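# Slide the open table bin into the shelf gap

## Task

Take the open bin lying on the table and set it into the empty slot in the shelf's row of bins. Its open front must face outward, matching its neighbours, and its parts must stay inside it. The board over the slot sits low, so tilting the bin on the way in may be needed. Push it fully in, past and behind the shelf's front lip. The parts in the other bins must remain in their own bins, and the shelf must stay close to its starting place without being rotated.

## Robot and tools

Robot: two arms, left_arm and right_arm, each ending in a five-finger hand. right_arm has a right hand and left_arm a mirrored left hand. Base positions in the scene frame: left_arm (+0.010, +0.244, +0.009) m, right_arm (+0.001, -0.253, +0.038) m, each turned only about 1 degree about z. A floor post stands behind the arms and a camera stand sits between them just behind the bases; both are fixed.

Frames: the scene frame has its origin at table-top height, midway between the two nominal bases, +z up, +x out over the table, and left_arm on the +y side (image left/right may differ). Every hand pose, Hand target and offset is in that arm's own base frame. The hand point is a spot 0.05 m in front of the palm and 0.15 m from the wrist face along the fingers. Its +z runs along straight fingers (tips 0.06 to 0.07 m past it), +y points out of the palm, and the finger centre lines sit 0.06 m behind it along -y. For the right hand +x points away from the thumb; for the left hand +x points toward the thumb. A wrist bracket on the little-finger side can strike things.

The row: every action row has 28 numbers, each in [-1, 1], both arms always included. Order: left_arm dx, dy, dz, rx, ry, rz; left hand little, ring, middle, index, thumb_bend, thumb_turn, force_limit, speed; then the same fourteen for right_arm and its hand. The six pose numbers are an offset, not a pose: they shift the hand point from the Hand target it had when the action (or move call) began, along that arm's base axes. 1.0 equals 0.6 m or 180 degrees; rx, ry, rz form one rotation vector, turning about the Hand target position. Every row in one action is measured from that same starting target, and a repeated offset moves the hand again. All six zeros means no new pose request. Finger and thumb numbers are absolute targets: -1 straight/open, +1 curled/closed; thumb_turn -1 sits beside the palm, +1 opposite the fingers. force_limit maps -1 to about 0 N and +1 to 10 N at the fingertip (15 N for the two thumb motors). speed rises linearly from near zero at -1 to full at +0.48 and stays full up to +1 (full travel 0.49 s). No value means unchanged: to keep a hand as is, resend the last eight numbers actually used for it; if none yet, send its hand_measured six plus hand_force_limit and hand_speed.

execute_actions: actions is a list of actions; each action is up to 15 rows, one per 1/30 s step, and a short one keeps its last row to step 15. cameras picks images by name, ["all"] or []; by default images come only with an empty actions list.

move: target is one 28-number row or up to 15 rows; each row's offsets count from the Hand targets at the call's start, never from the prior row. Paths are straight, end together, and stop after 10 s at most. speed is m/s (0.002 to 4.3, default 0.25; turning rate twice that in rad/s), one value or one per target. blend is a corner radius in m (0 means halt at each target). blocking=false returns after about 0.5 s while motion goes on. No obstacle avoidance. Its result adds a move: line naming the ending (done, off_target, moving, held, fault) and limits such as paced (pose clipped) or held (steps withheld).

wait: seconds 0 to 3600, sends nothing new; a running move continues. stop: brakes a running move. zoom_image: camera is cam_head_left, cam_head_right or cam_high (each 896x504); region [x0, y0, x1, y1] in pixels from the top-left, no more than 504 wide or high, only on the newest images. show_instructions: shows the reference pages. finished_scene: ends the scene for good (scene 1).

Results: end_effector_position (m) and end_effector_quat_wxyz per arm in its base frame; Hand target (the last commanded pose after clipping, base for the next offset); joint positions, velocities (may say within noise), torques (offset, noisy; numbers 3 and 4 wrap at ±28 N m); motor temperatures; hand_measured, hand_stopped_by (moving, target, force, stalled, fault), hand_load_n (positive when the finger is pushed open; a lost grip shows as load near 0), hand_force_limit, hand_speed. Action calls may also list positions at some steps.

Behaviour: orientation commands are clipped to within 40 degrees of the current orientation each step. Hands often settle 1 to 3 cm (sometimes 5) short, mostly low, without any contact; a fresh execute_actions call, even with zeros, asks again, or send the remaining gap as an offset. To relieve a push, command back beyond the hand point. Thumb opposed, the hand grips things about 0.035 to 0.065 m thick, handles down to 0.025 m. For a gentle close use speed -0.94 or lower. To squeeze harder, raise force_limit and send a more-closed target; to loosen, send one more open than hand_measured.

Avoid: dropping anything even slightly, releasing moving parts, fast or hard contact with the shelf, board or fixed objects, overloading fingers, letting the hands or arms touch each other (never close a hand on the other hand), and any object leaving the table. Slow down near contact. Motors heat when holding loads, stretched out or pushing; MOTOR HOT appears at 85 °C and at 100 °C that arm goes limp for 30 to 60 s. Finish only when the bin stays in place without the robot.

Each tool is called after "Request:" as a command line: name --argument value for each argument, lists and objects as JSON in quotes; but a table of rows of numbers goes row by row, as --pt "numbers of a row", without its own name.

Reference images:

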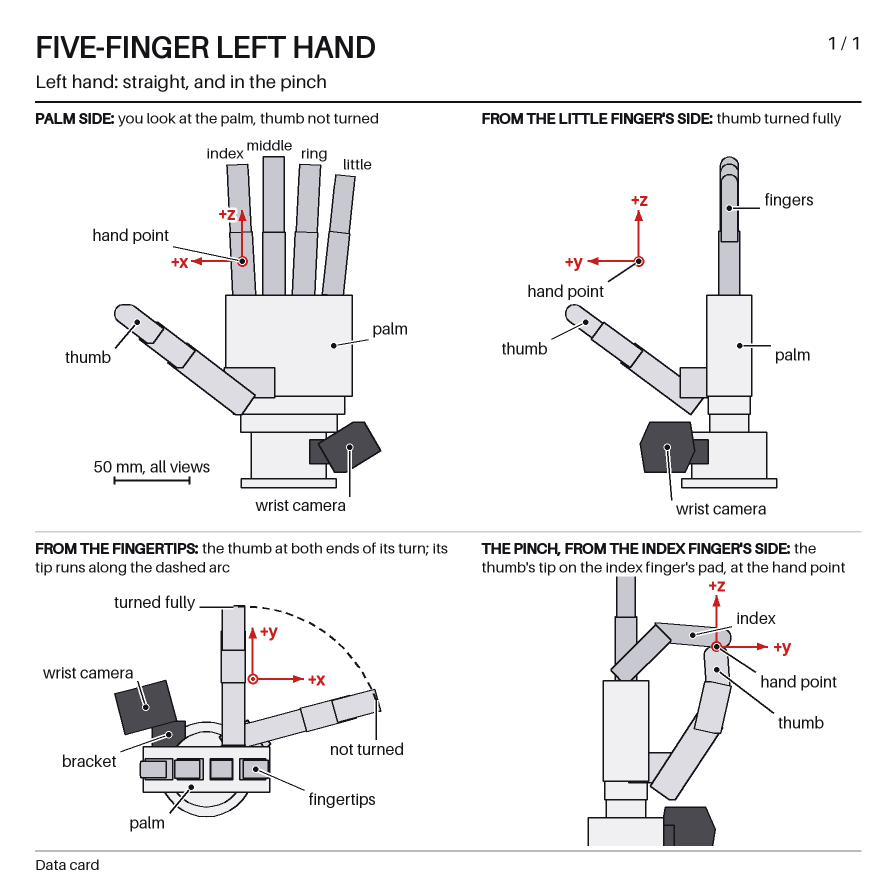

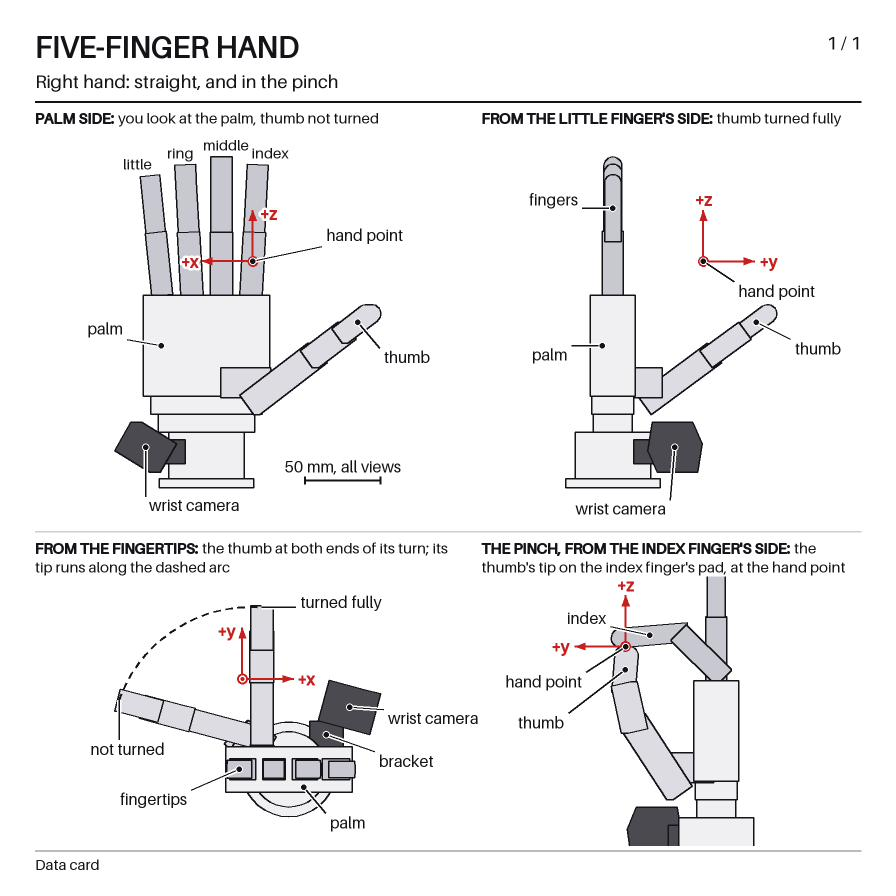

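## Session

Request:
execute_actions --actions '[]'

Scene clock: 0.00 s.
left_arm: end_effector_position=(+0.2888, -0.3888, +0.1646) hand_measured=(-1.000, -1.000, -1.000, -1.000, -1.000, -1.000) hand_load_n=(+0.0, +0.0, +0.0, +0.0, +0.0, +0.0) hand_stopped_by=(target, target, target, target, target, target) hand_force_limit=0.00 hand_speed=-0.80 end_effector_quat_wxyz=(-0.215, +0.677, -0.673, +0.207) | right_arm: end_effector_position=(+0.5672, -0.2702, +0.1245) hand_measured=(-1.000, -1.000, -1.000, -1.000, -1.000, -1.000) hand_load_n=(+0.0, +0.0, +0.0, +0.0, +0.0, -0.5) hand_stopped_by=(target, target, target, target, target, target) hand_force_limit=0.00 hand_speed=-0.80 end_effector_quat_wxyz=(+0.003, +0.025, +1.000, -0.017)
Joint positions: left_arm=[-1.007 1.412 1.183 -0.997 -0.51 -0.923] | right_arm=[-0.544 2.003 1.868 -1.414 0.026 1.077]
Joint velocities: within noise
Joint torques (N m): no reading
Motor temperatures (°C): left_arm=[29 29 30 27 29 29] | right_arm=[30 29 29 30 27 29]
Heat: left arm: hottest elbow 30 °C; right arm: hottest waist 30 °C.
Hand target: left_arm +0.2922, -0.3945, +0.1701; -0.213, +0.678, -0.671, +0.213 | right_arm +0.5728, -0.2736, +0.1317; +0.012, +0.025, +0.999, -0.021

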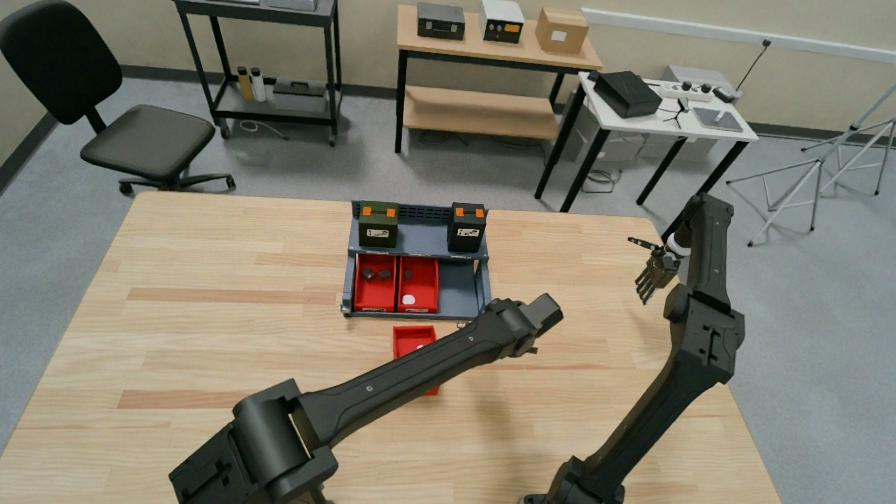

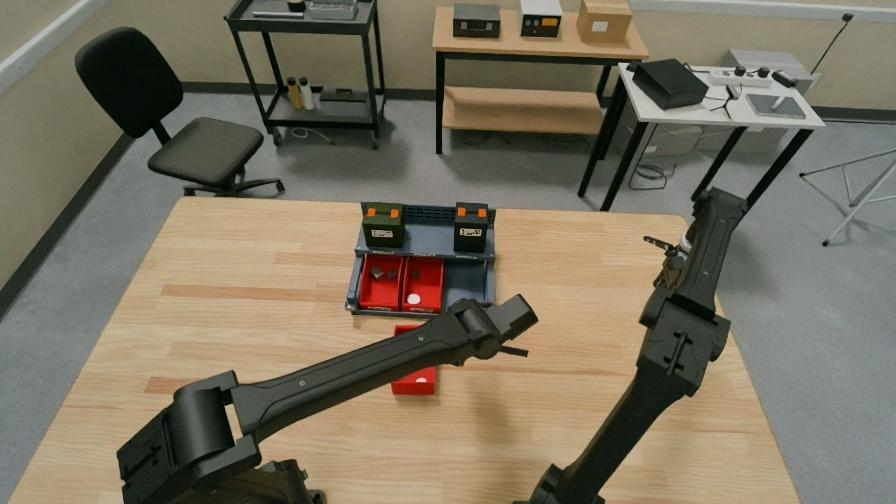

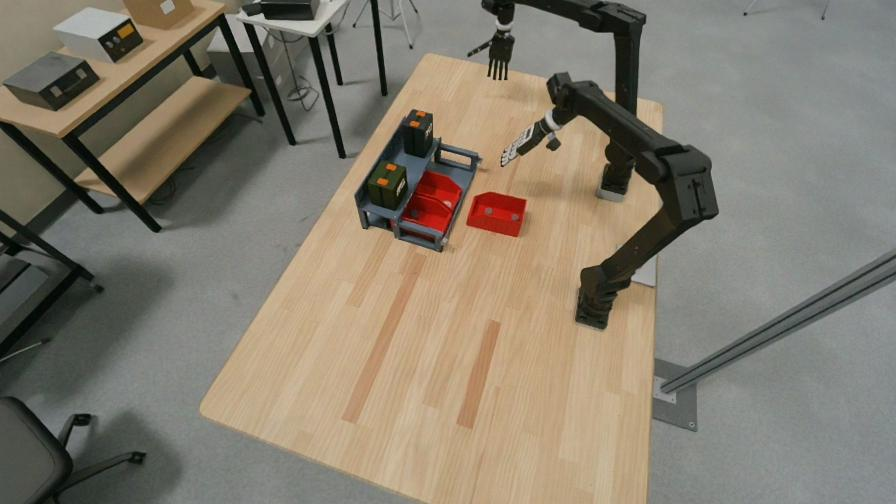

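Request:
zoom_image --camera "cam_head_left" --region '[320, 180, 520, 420]'

Request:
zoom_image --camera "cam_head_right" --region '[320, 180, 520, 420]'

Request:
zoom_image --camera "cam_high" --region '[340, 90, 580, 270]'

Scaled by 2.100 from the camera's image (finer frame: 1280x720).

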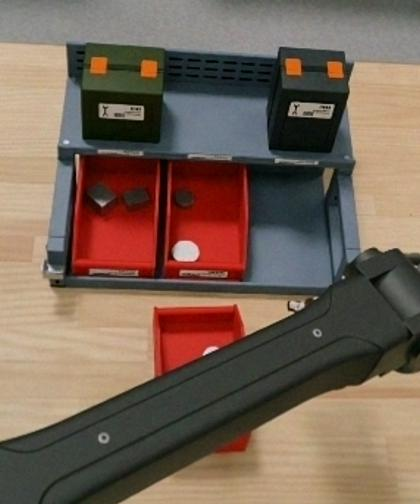

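Scaled by 2.100 from the camera's image (finer frame: 1280x720).

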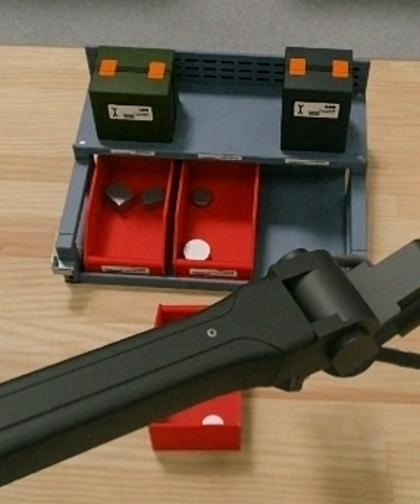

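Scaled by 2.100 from the camera's image (finer frame: 1280x720).

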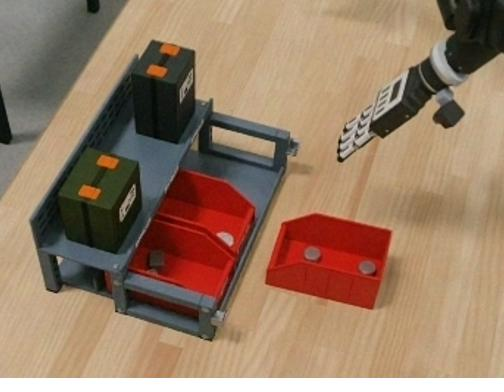

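Request:
move --pt "0 0 0.15 0 0 0 -1 -1 -1 -1 -1 -1 0 -0.8 0 0 0 0 0 0 -1 -1 -1 -1 -1 -1 0 -0.8" --pt "0.05 0.9 0.2 0 0 0 -1 -1 -1 -1 -1 -1 0 -0.8 0 0 0 0 0 0 -1 -1 -1 -1 -1 -1 0 -0.8" --blend 0.03 --cameras '["all"]'

Scene clock: 22.87 s.
left_arm: end_effector_position=(+0.3163, +0.1361, +0.2748) hand_measured=(-1.000, -1.000, -1.000, -1.000, -1.000, -1.000) hand_load_n=(+0.0, +0.0, +0.0, +0.0, +0.0, +0.0) hand_stopped_by=(target, target, target, target, target, target) hand_force_limit=0.00 hand_speed=-0.80 end_effector_quat_wxyz=(-0.201, +0.680, -0.673, +0.212) | right_arm: end_effector_position=(+0.5672, -0.2702, +0.1245) hand_measured=(-1.000, -1.000, -1.000, -1.000, -1.000, -1.000) hand_load_n=(+0.0, +0.0, +0.0, +0.0, +0.0, +0.0) hand_stopped_by=(target, target, target, target, target, target) hand_force_limit=0.00 hand_speed=-0.80 end_effector_quat_wxyz=(+0.003, +0.025, +1.000, -0.017)
Joint positions: left_arm=[0.586 1.052 1.159 -1.172 0.325 0.491] | right_arm=[-0.544 2.003 1.868 -1.414 0.026 1.077]
Joint torques (N m): left_arm=[1.9 -3.14 12.97 0.42 0.4 0.06] | right_arm=[-0.21 -18.2 9.57 0.59 -0.05 0.02]
Motor temperatures (°C): left_arm=[29 30 33 27 29 29] | right_arm=[30 32 34 30 27 29]
Heat: left arm: hottest elbow 33 °C; right arm: hottest elbow 34 °C.
Hand target: left_arm +0.3223, +0.1455, +0.2901; -0.213, +0.678, -0.671, +0.213 | right_arm +0.5728, -0.2736, +0.1317; +0.012, +0.025, +0.999, -0.021
Off the commanded pose: left_arm 0.019 m, 1 deg | right_arm 0.010 m, 1 deg.
move: off_target (left_arm)

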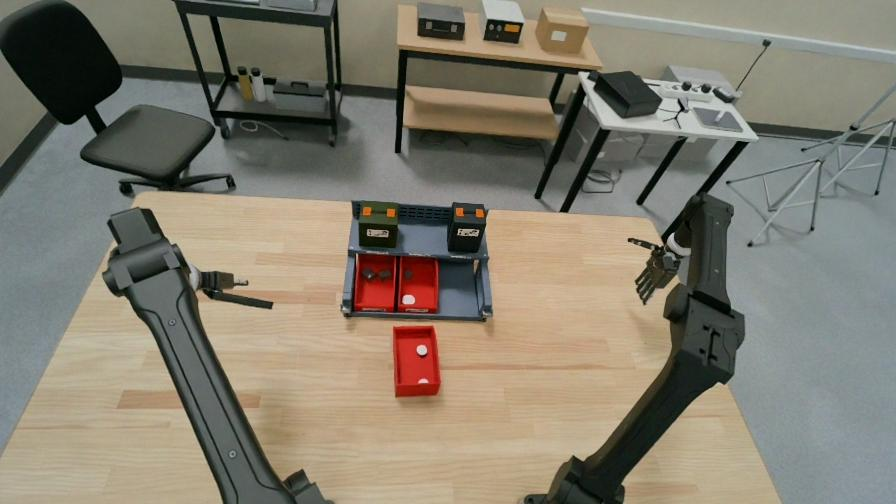

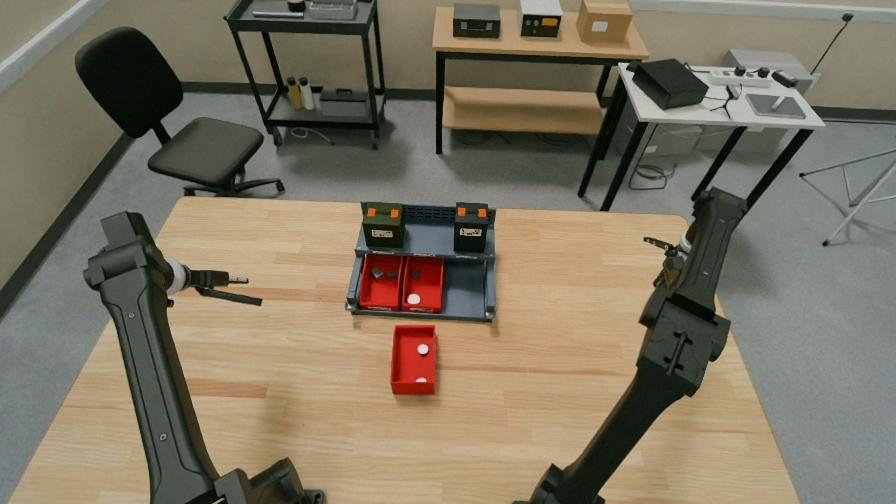

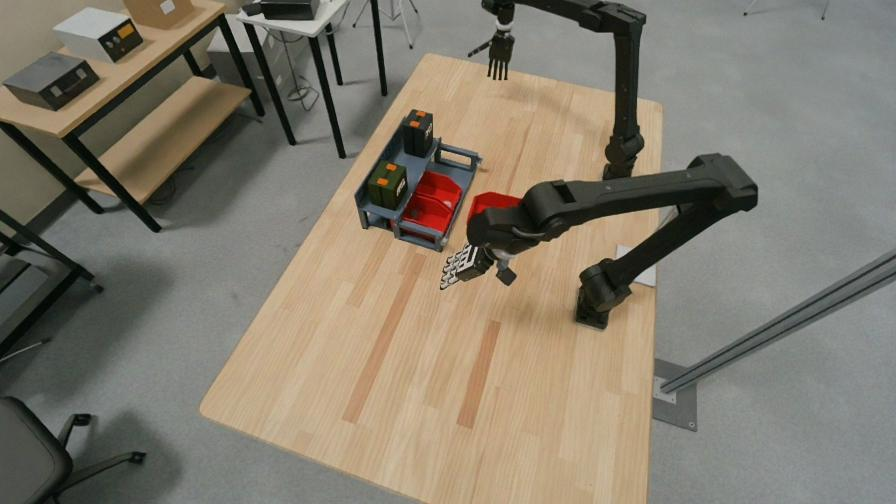

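Request:
zoom_image --camera "cam_head_left" --region '[330, 300, 500, 410]'

Request:
zoom_image --camera "cam_head_right" --region '[330, 300, 500, 410]'

Request:
zoom_image --camera "cam_head_left" --region '[330, 190, 500, 330]'

Request:
zoom_image --camera "cam_high" --region '[345, 100, 525, 260]'

Scaled by 2.965 from the camera's image (finer frame: 1280x720).

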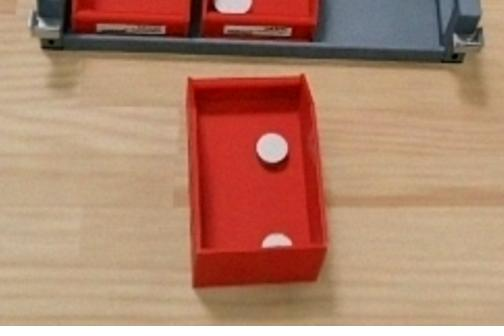

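Scaled by 2.965 from the camera's image (finer frame: 1280x720).

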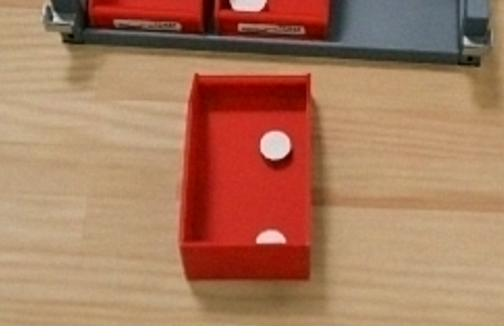

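Scaled by 2.965 from the camera's image (finer frame: 1280x720).

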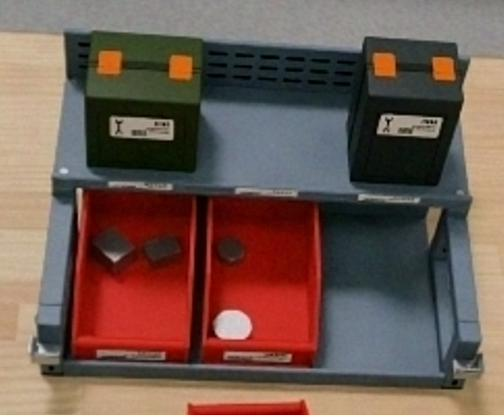

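Scaled by 2.800 from the camera's image (finer frame: 1280x720).

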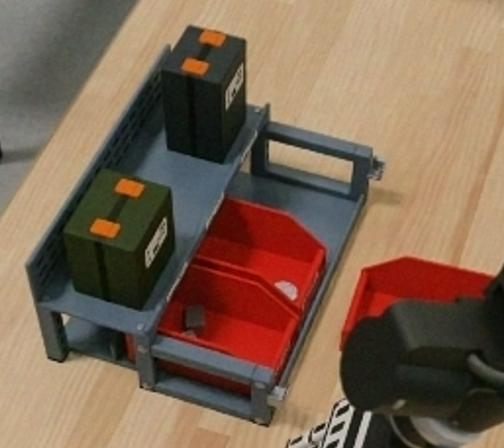

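Request:
move --pt "0 0 0 0 0 0 -1 -1 -1 -1 -1 -1 0 -0.8 -0.41 0.5 0.2 -0.1309 -0.2713 0.7186 -1 -1 -1 -1 -1 -1 0 -0.8" --cameras '["all"]'

Scene clock: 97.23 s.
left_arm: end_effector_position=(+0.3163, +0.1360, +0.2748) hand_measured=(-1.000, -1.000, -1.000, -1.000, -1.000, -1.000) hand_load_n=(+0.0, +0.0, +0.0, +0.0, +0.0, +0.0) hand_stopped_by=(target, target, target, target, target, target) hand_force_limit=0.00 hand_speed=-0.80 end_effector_quat_wxyz=(-0.201, +0.679, -0.673, +0.213) | right_arm: end_effector_position=(+0.3298, +0.0221, +0.2510) hand_measured=(-1.000, -1.000, -1.000, -1.000, -1.000, -1.000) hand_load_n=(+0.0, +0.5, +0.0, +0.0, +0.0, +0.0) hand_stopped_by=(target, target, target, target, target, target) hand_force_limit=0.00 hand_speed=-0.80 end_effector_quat_wxyz=(-0.353, +0.850, -0.362, +0.150)
Joint positions: left_arm=[0.586 1.052 1.159 -1.172 0.326 0.491] | right_arm=[-0.228 0.997 1.024 -1.098 -0.636 -0.825]
Joint torques (N m): left_arm=[1.9 -3.19 12.97 0.42 0.4 0.05] | right_arm=[0.67 -4.25 8.84 0.92 -0.59 -0.04]
Motor temperatures (°C): left_arm=[29 29 42 27 29 29] | right_arm=[30 36 38 30 27 29]
Heat: left arm: hottest elbow 42 °C; right arm: hottest elbow 38 °C.
Hand target: left_arm +0.3223, +0.1455, +0.2901; -0.213, +0.678, -0.671, +0.213 | right_arm +0.3269, +0.0263, +0.2517; -0.354, +0.853, -0.354, +0.147
Off the commanded pose: left_arm 0.019 m, 1 deg | right_arm 0.005 m, 1 deg.
move: done

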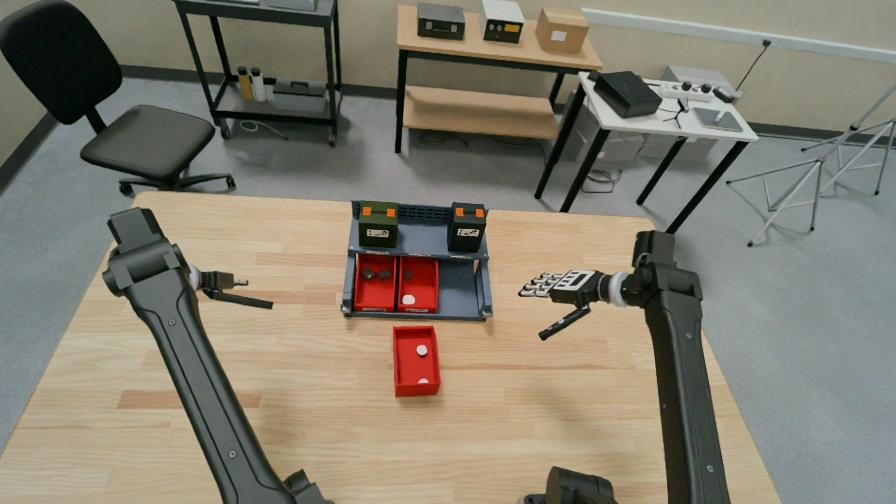

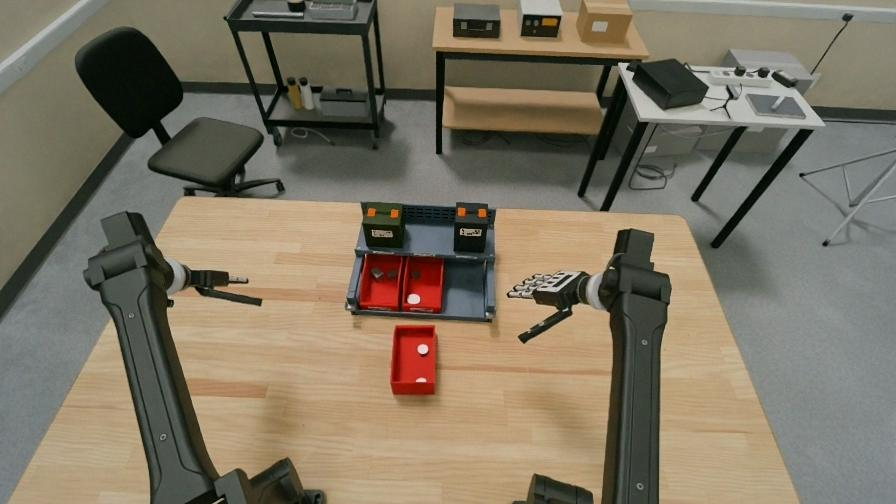

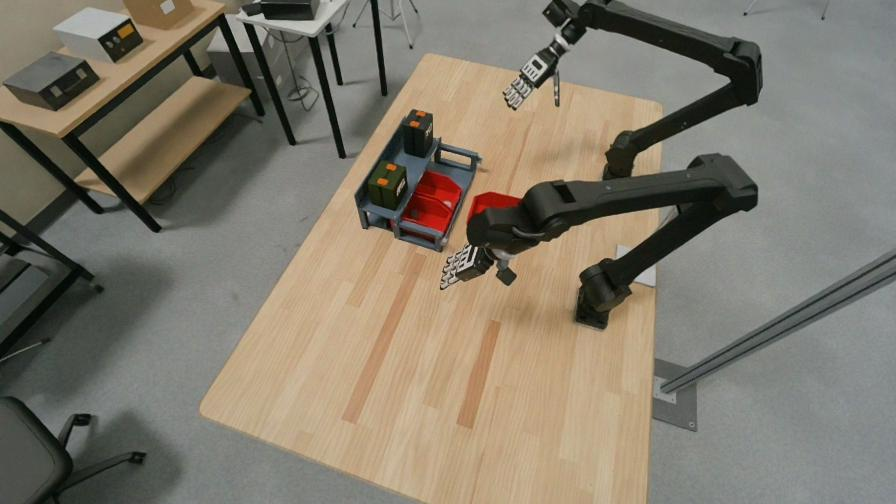

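Request:
move --pt "-0.2 0.36 -0.12 0 0 0.333 -1 -1 -1 -1 -1 -1 0 -0.8 0 0 0 0 0 0 -1 -1 -1 -1 -1 -1 0 -0.8" --cameras '["cam_high"]'

Scene clock: 103.37 s.
left_arm: end_effector_position=(+0.2042, +0.3560, +0.2229) hand_measured=(-1.000, -1.000, -1.000, -1.000, -1.000, -1.000) hand_load_n=(+0.0, +0.0, +0.0, +0.0, +0.0, -0.5) hand_stopped_by=(target, target, target, target, target, target) hand_force_limit=0.00 hand_speed=-0.80 end_effector_quat_wxyz=(-0.292, +0.919, -0.251, +0.080) | right_arm: end_effector_position=(+0.3298, +0.0220, +0.2510) hand_measured=(-1.000, -1.000, -1.000, -1.000, -1.000, -1.000) hand_load_n=(+0.0, +0.0, +0.0, +0.0, +0.0, +0.0) hand_stopped_by=(target, target, target, target, target, target) hand_force_limit=0.00 hand_speed=-0.80 end_effector_quat_wxyz=(-0.353, +0.850, -0.362, +0.150)
Joint positions: left_arm=[1.142 1.141 1.072 -0.89 0.061 0.085] | right_arm=[-0.228 0.997 1.024 -1.098 -0.636 -0.826]
Joint torques (N m): left_arm=[1.67 -4.48 9.48 1.63 0.06 -0.13] | right_arm=[0.67 -4.31 8.81 0.91 -0.58 -0.05]
Heat: left arm: hottest elbow 42 °C; right arm: hottest elbow 38 °C.
Hand target: left_arm +0.2023, +0.3615, +0.2182; -0.291, +0.922, -0.243, +0.078 | right_arm +0.3269, +0.0263, +0.2517; -0.354, +0.853, -0.354, +0.147
Off the commanded pose: left_arm 0.008 m, 1 deg | right_arm 0.005 m, 1 deg.
move: done

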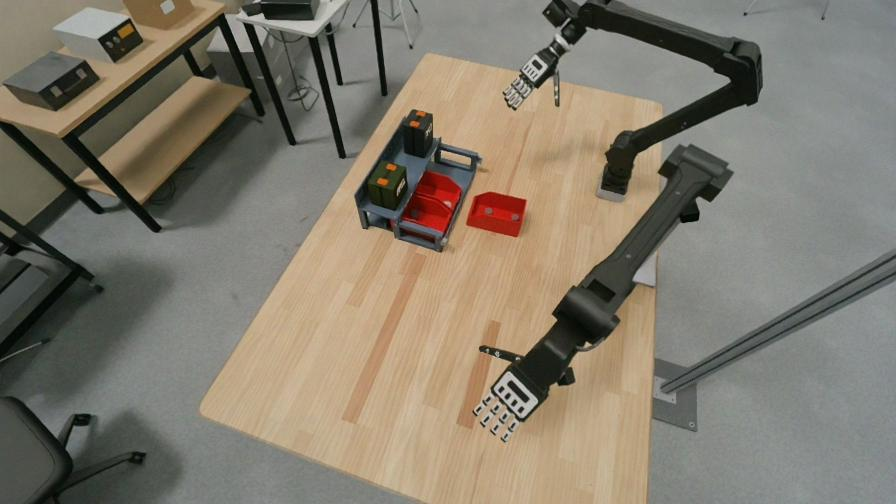

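Request:
move --pt "0 0 0 0 0 0 -1 -1 -1 -1 -1 -1 0 -0.8 -0.102 0.253 -0.15 0.1312 -0.0544 0.2463 -1 -1 -1 -1 -1 -1 0 -0.8" --cameras '["all"]'

Scene clock: 116.07 s.
left_arm: end_effector_position=(+0.2042, +0.3560, +0.2229) hand_measured=(-1.000, -1.000, -1.000, -1.000, -1.000, -1.000) hand_load_n=(+0.0, +0.0, +0.0, +0.0, +0.0, +0.0) hand_stopped_by=(target, target, target, target, target, target) hand_force_limit=0.00 hand_speed=-0.80 end_effector_quat_wxyz=(-0.292, +0.919, -0.251, +0.080) | right_arm: end_effector_position=(+0.2648, +0.1748, +0.1628) hand_measured=(-1.000, -1.000, -1.000, -1.000, -1.000, -1.000) hand_load_n=(+0.0, +0.0, +0.0, +0.0, +0.0, +0.0) hand_stopped_by=(target, target, target, target, target, target) hand_force_limit=0.00 hand_speed=-0.80 end_effector_quat_wxyz=(-0.572, +0.820, -0.008, +0.002)
Joint positions: left_arm=[1.142 1.141 1.072 -0.89 0.061 0.085] | right_arm=[0.045 1.15 0.761 -1.024 -1.214 -1.397]
Joint torques (N m): left_arm=[1.67 -4.48 9.48 1.65 0.06 -0.12] | right_arm=[0.67 -3.6 8.08 0.85 -0.94 -0.06]
Heat: left arm: hottest elbow 43 °C; right arm: hottest elbow 38 °C.
Hand target: left_arm +0.2023, +0.3615, +0.2182; -0.291, +0.922, -0.243, +0.078 | right_arm +0.2656, +0.1782, +0.1616; -0.573, +0.819, +0.000, +0.000
Off the commanded pose: left_arm 0.008 m, 1 deg | right_arm 0.004 m, 1 deg.
move: done

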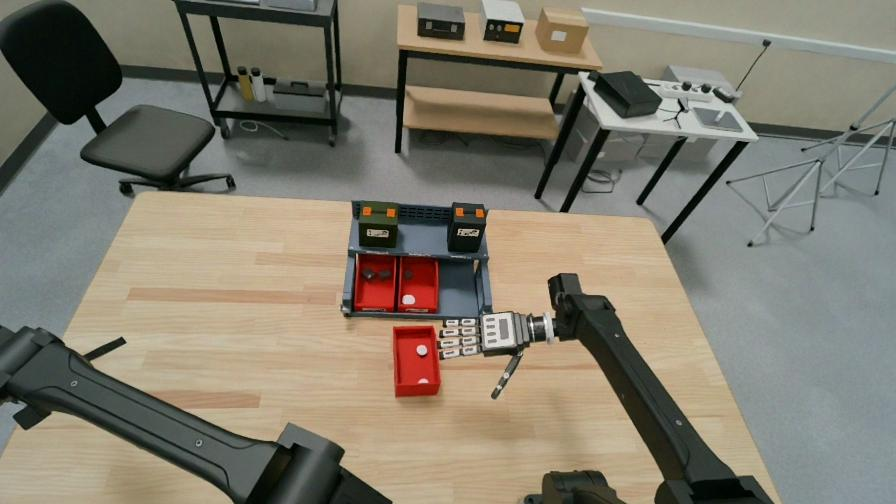

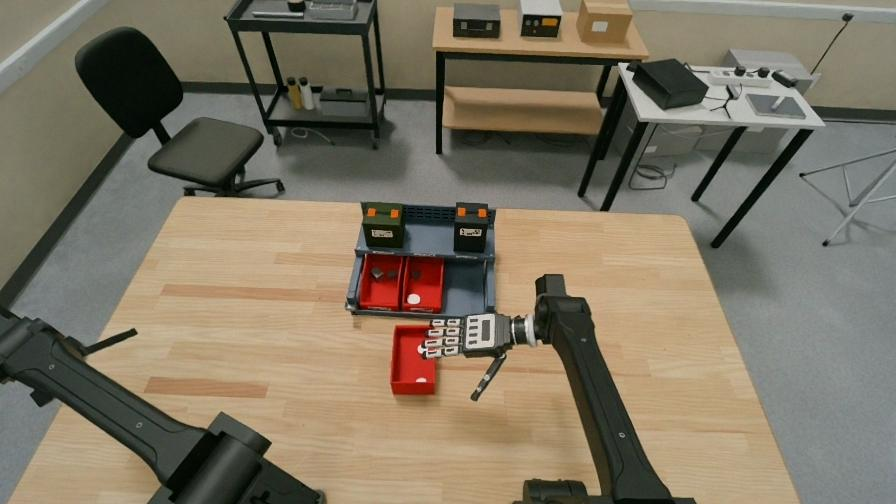

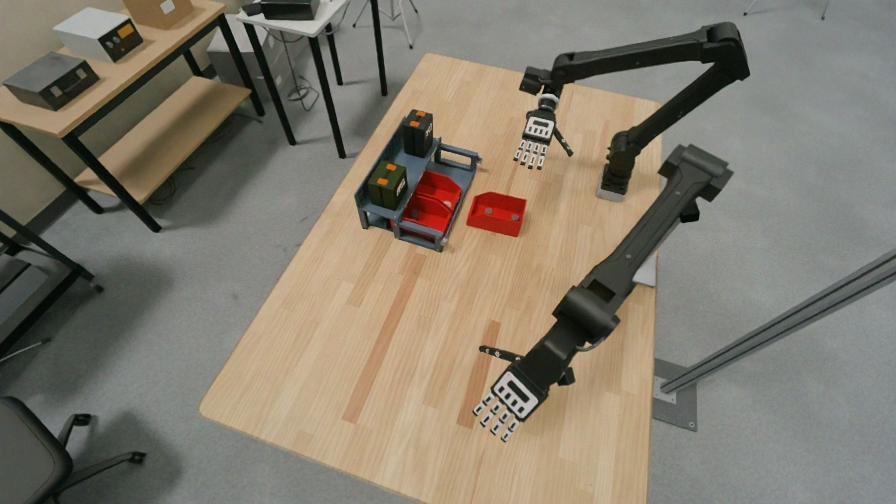

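Request:
zoom_image --camera "cam_head_left" --region '[380, 300, 560, 410]'

Request:
zoom_image --camera "cam_head_right" --region '[380, 300, 560, 410]'

Request:
zoom_image --camera "cam_high" --region '[450, 80, 630, 250]'

Scaled by 2.800 from the camera's image (finer frame: 1280x720).

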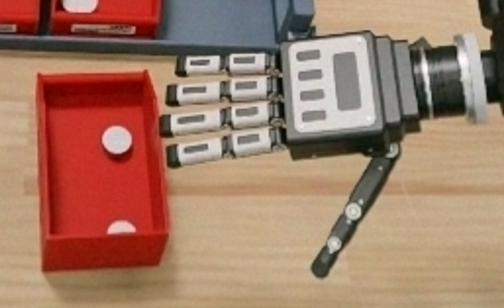

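Scaled by 2.800 from the camera's image (finer frame: 1280x720).

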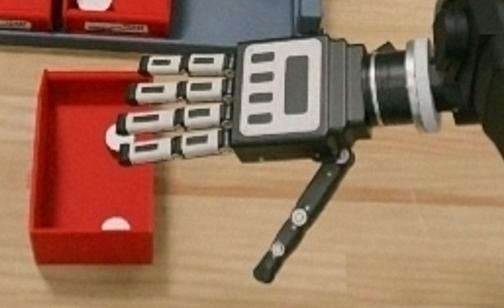

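Scaled by 2.800 from the camera's image (finer frame: 1280x720).

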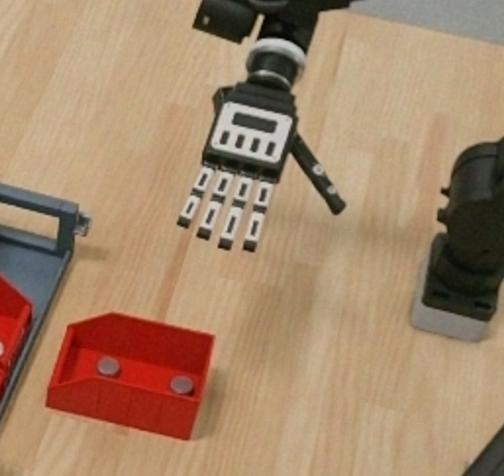

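Request:
move --pt "0 0 0 0 0 0 -1 -1 -1 -1 -1 -1 0 -0.8 0 -0.1 -0.17 0 0 0 -1 -1 -1 -1 -1 -1 0 -0.8" --cameras '["all"]'

Request:
zoom_image --camera "cam_head_left" --region '[380, 300, 560, 410]'

Request:
zoom_image --camera "cam_head_right" --region '[380, 300, 560, 410]'

Request:
zoom_image --camera "cam_high" --region '[450, 80, 630, 250]'

Scene clock: 141.33 s.
left_arm: end_effector_position=(+0.2042, +0.3560, +0.2229) hand_measured=(-1.000, -1.000, -1.000, -1.000, -1.000, -1.000) hand_load_n=(+0.0, +0.0, +0.0, +0.0, +0.0, +0.0) hand_stopped_by=(target, target, target, target, target, target) hand_force_limit=0.00 hand_speed=-0.80 end_effector_quat_wxyz=(-0.292, +0.919, -0.251, +0.080) | right_arm: end_effector_position=(+0.2530, +0.1221, +0.0560) hand_measured=(-1.000, -1.000, -1.000, -1.000, -1.000, -1.000) hand_load_n=(+0.0, +0.0, +0.0, +0.0, +0.0, +0.0) hand_stopped_by=(target, target, target, target, target, target) hand_force_limit=0.00 hand_speed=-0.80 end_effector_quat_wxyz=(-0.574, +0.819, -0.003, -0.008)
Joint positions: left_arm=[1.142 1.141 1.072 -0.89 0.061 0.085] | right_arm=[-0.136 1.452 0.676 -1.177 -1.193 -1.961]
Joint torques (N m): left_arm=[1.73 -4.48 9.48 1.63 0.06 -0.12] | right_arm=[-0.85 -5.25 7.68 -0.31 -0.78 -0.06]
Heat: left arm: hottest elbow 43 °C; right arm: hottest elbow 36 °C.
Hand target: left_arm +0.2023, +0.3615, +0.2182; -0.291, +0.922, -0.243, +0.078 | right_arm +0.2655, +0.1182, +0.0597; -0.573, +0.819, +0.000, +0.000
Off the commanded pose: left_arm 0.008 m, 1 deg | right_arm 0.014 m, 1 deg.
move: off_target (right_arm)

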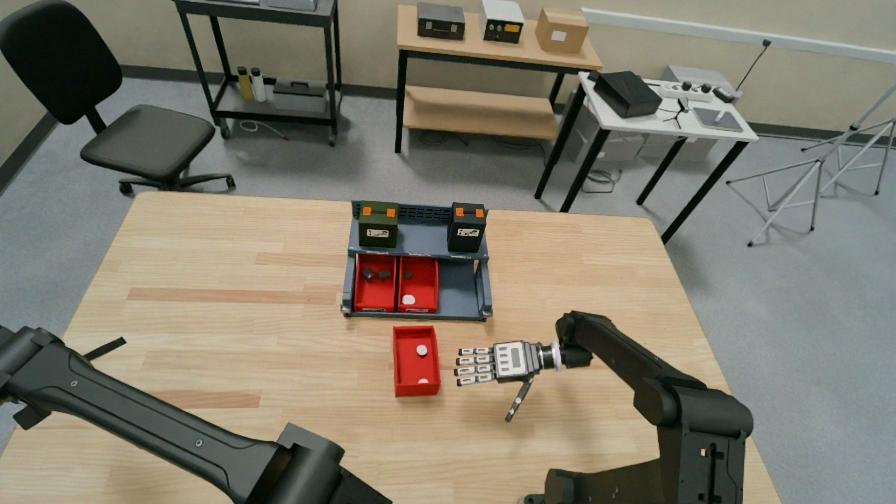

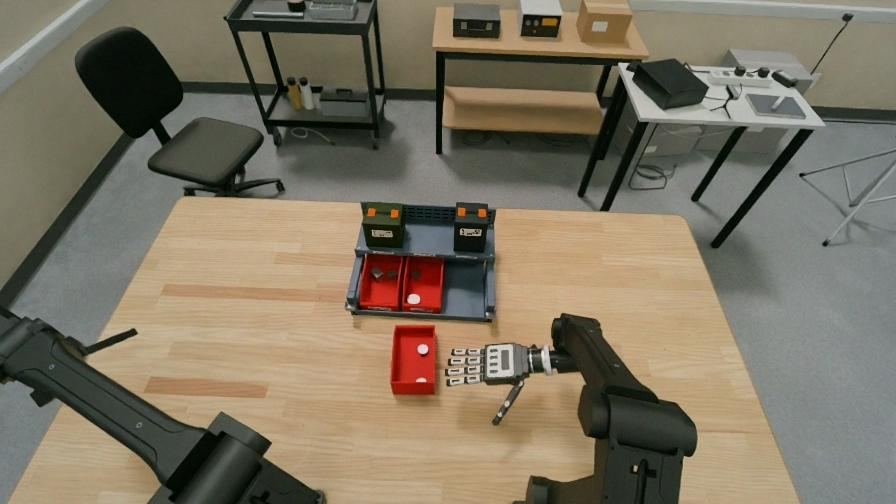

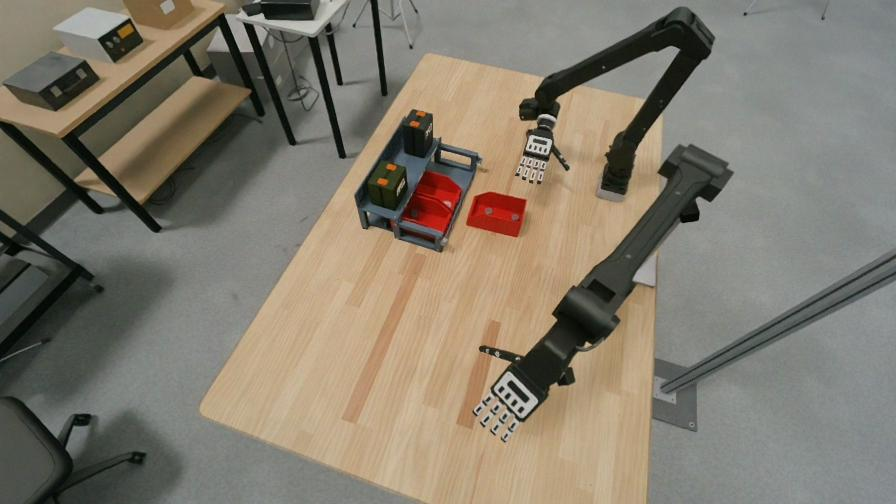

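Scaled by 2.800 from the camera's image (finer frame: 1280x720).

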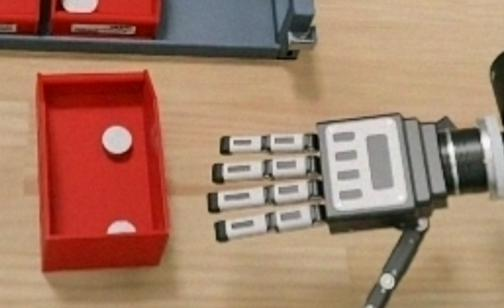

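Scaled by 2.800 from the camera's image (finer frame: 1280x720).

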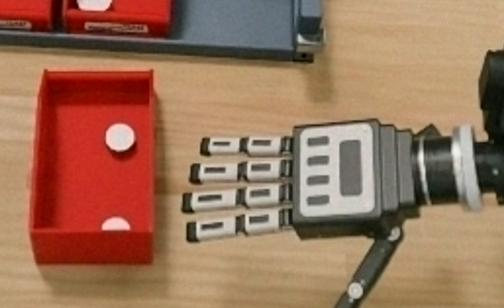

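Scaled by 2.800 from the camera's image (finer frame: 1280x720).

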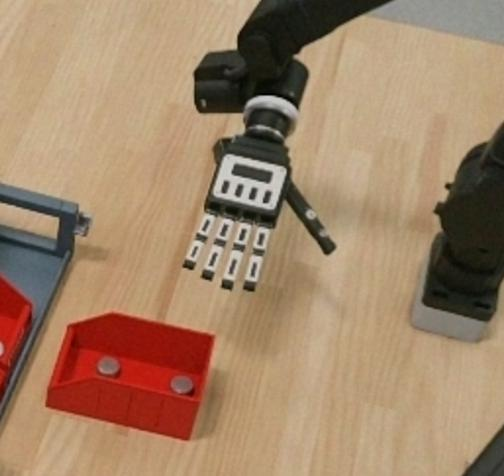

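Request:
move --pt "0 0 0 0 0 0 -1 -1 -1 -1 -1 -1 0 -0.8 0 0.08 -0.085 0 0 0 -0.2 -0.2 -0.2 -0.2 -0.1 1 0 -0.3" --speed 0.15 --cameras '["all"]'

Request:
zoom_image --camera "cam_head_left" --region '[380, 300, 560, 410]'

Request:
zoom_image --camera "cam_head_right" --region '[380, 300, 560, 410]'

Request:
zoom_image --camera "cam_high" --region '[450, 80, 630, 250]'

Scene clock: 169.67 s.
left_arm: end_effector_position=(+0.2042, +0.3560, +0.2229) hand_measured=(-1.000, -1.000, -1.000, -1.000, -1.000, -1.000) hand_load_n=(+0.0, +0.0, +0.0, +0.0, +0.0, +0.0) hand_stopped_by=(target, target, target, target, target, target) hand_force_limit=0.00 hand_speed=-0.80 end_effector_quat_wxyz=(-0.292, +0.919, -0.251, +0.080) | right_arm: end_effector_position=(+0.2667, +0.1632, +0.0072) hand_measured=(-0.200, -0.200, -0.200, -0.200, -0.100, +1.000) hand_load_n=(+0.0, +0.0, -0.5, +0.0, +0.0, +0.0) hand_stopped_by=(target, target, target, target, target, target) hand_force_limit=0.00 hand_speed=-0.30 end_effector_quat_wxyz=(-0.575, +0.818, -0.006, -0.001)
Joint positions: left_arm=[1.142 1.141 1.072 -0.89 0.061 0.085] | right_arm=[0.004 1.52 0.579 -0.604 -1.224 -1.533]
Joint torques (N m): left_arm=[1.73 -4.48 9.48 1.63 0.06 -0.12] | right_arm=[0.79 -7.88 4.81 0.92 -0.74 0.12]
Heat: left arm: hottest elbow 43 °C; right arm: hottest elbow 36 °C.
Hand target: left_arm +0.2023, +0.3615, +0.2182; -0.291, +0.922, -0.243, +0.078 | right_arm +0.2657, +0.1661, +0.0087; -0.573, +0.819, +0.000, +0.000
Off the commanded pose: left_arm 0.008 m, 1 deg | right_arm 0.004 m, 1 deg.
move: done

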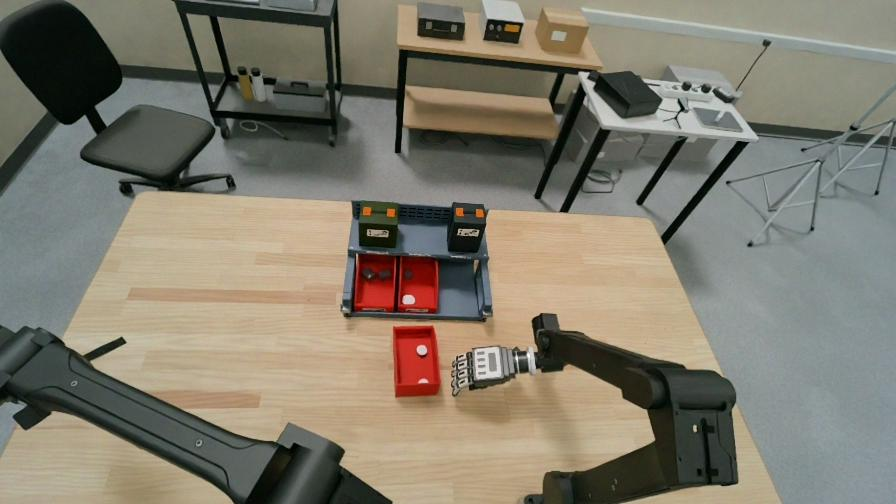

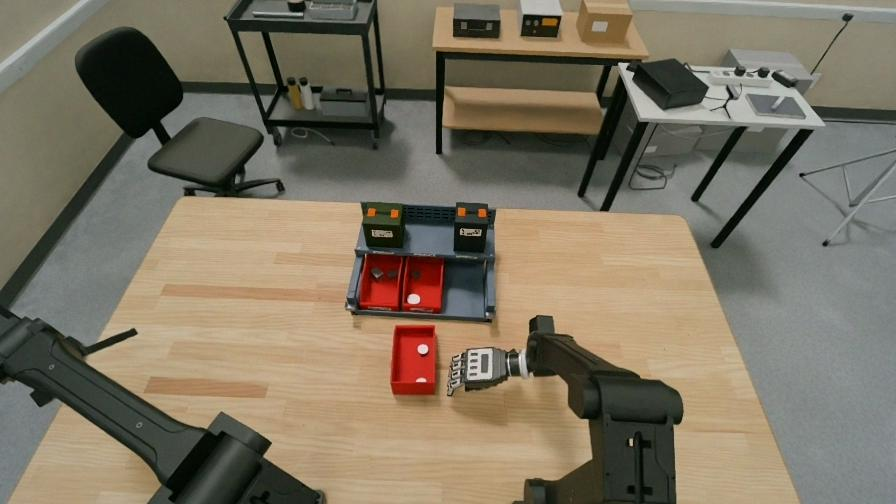

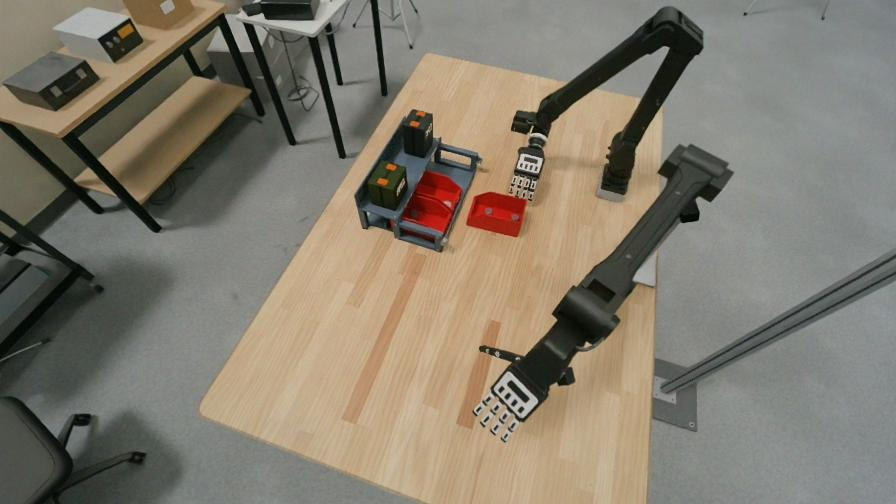

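Scaled by 2.800 from the camera's image (finer frame: 1280x720).

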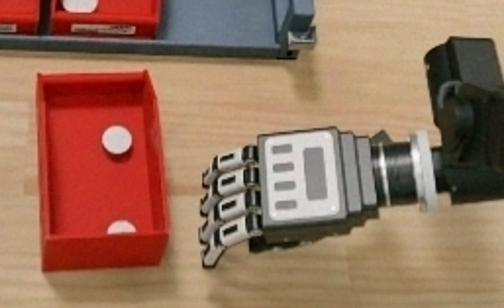

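Scaled by 2.800 from the camera's image (finer frame: 1280x720).

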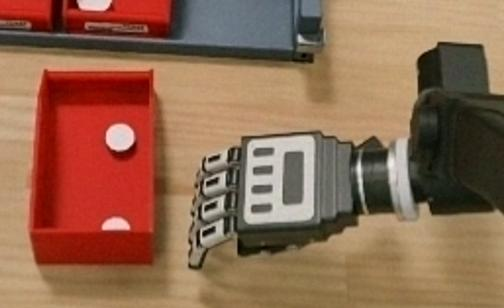

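Scaled by 2.800 from the camera's image (finer frame: 1280x720).

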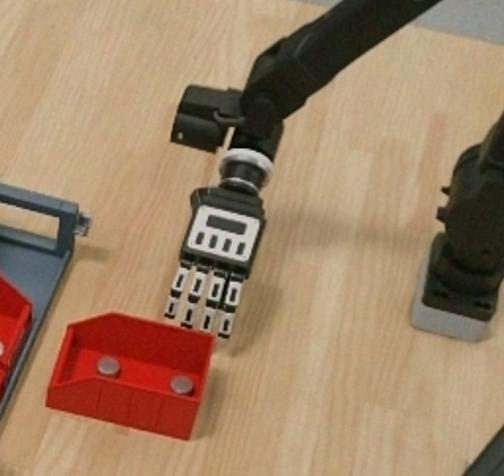

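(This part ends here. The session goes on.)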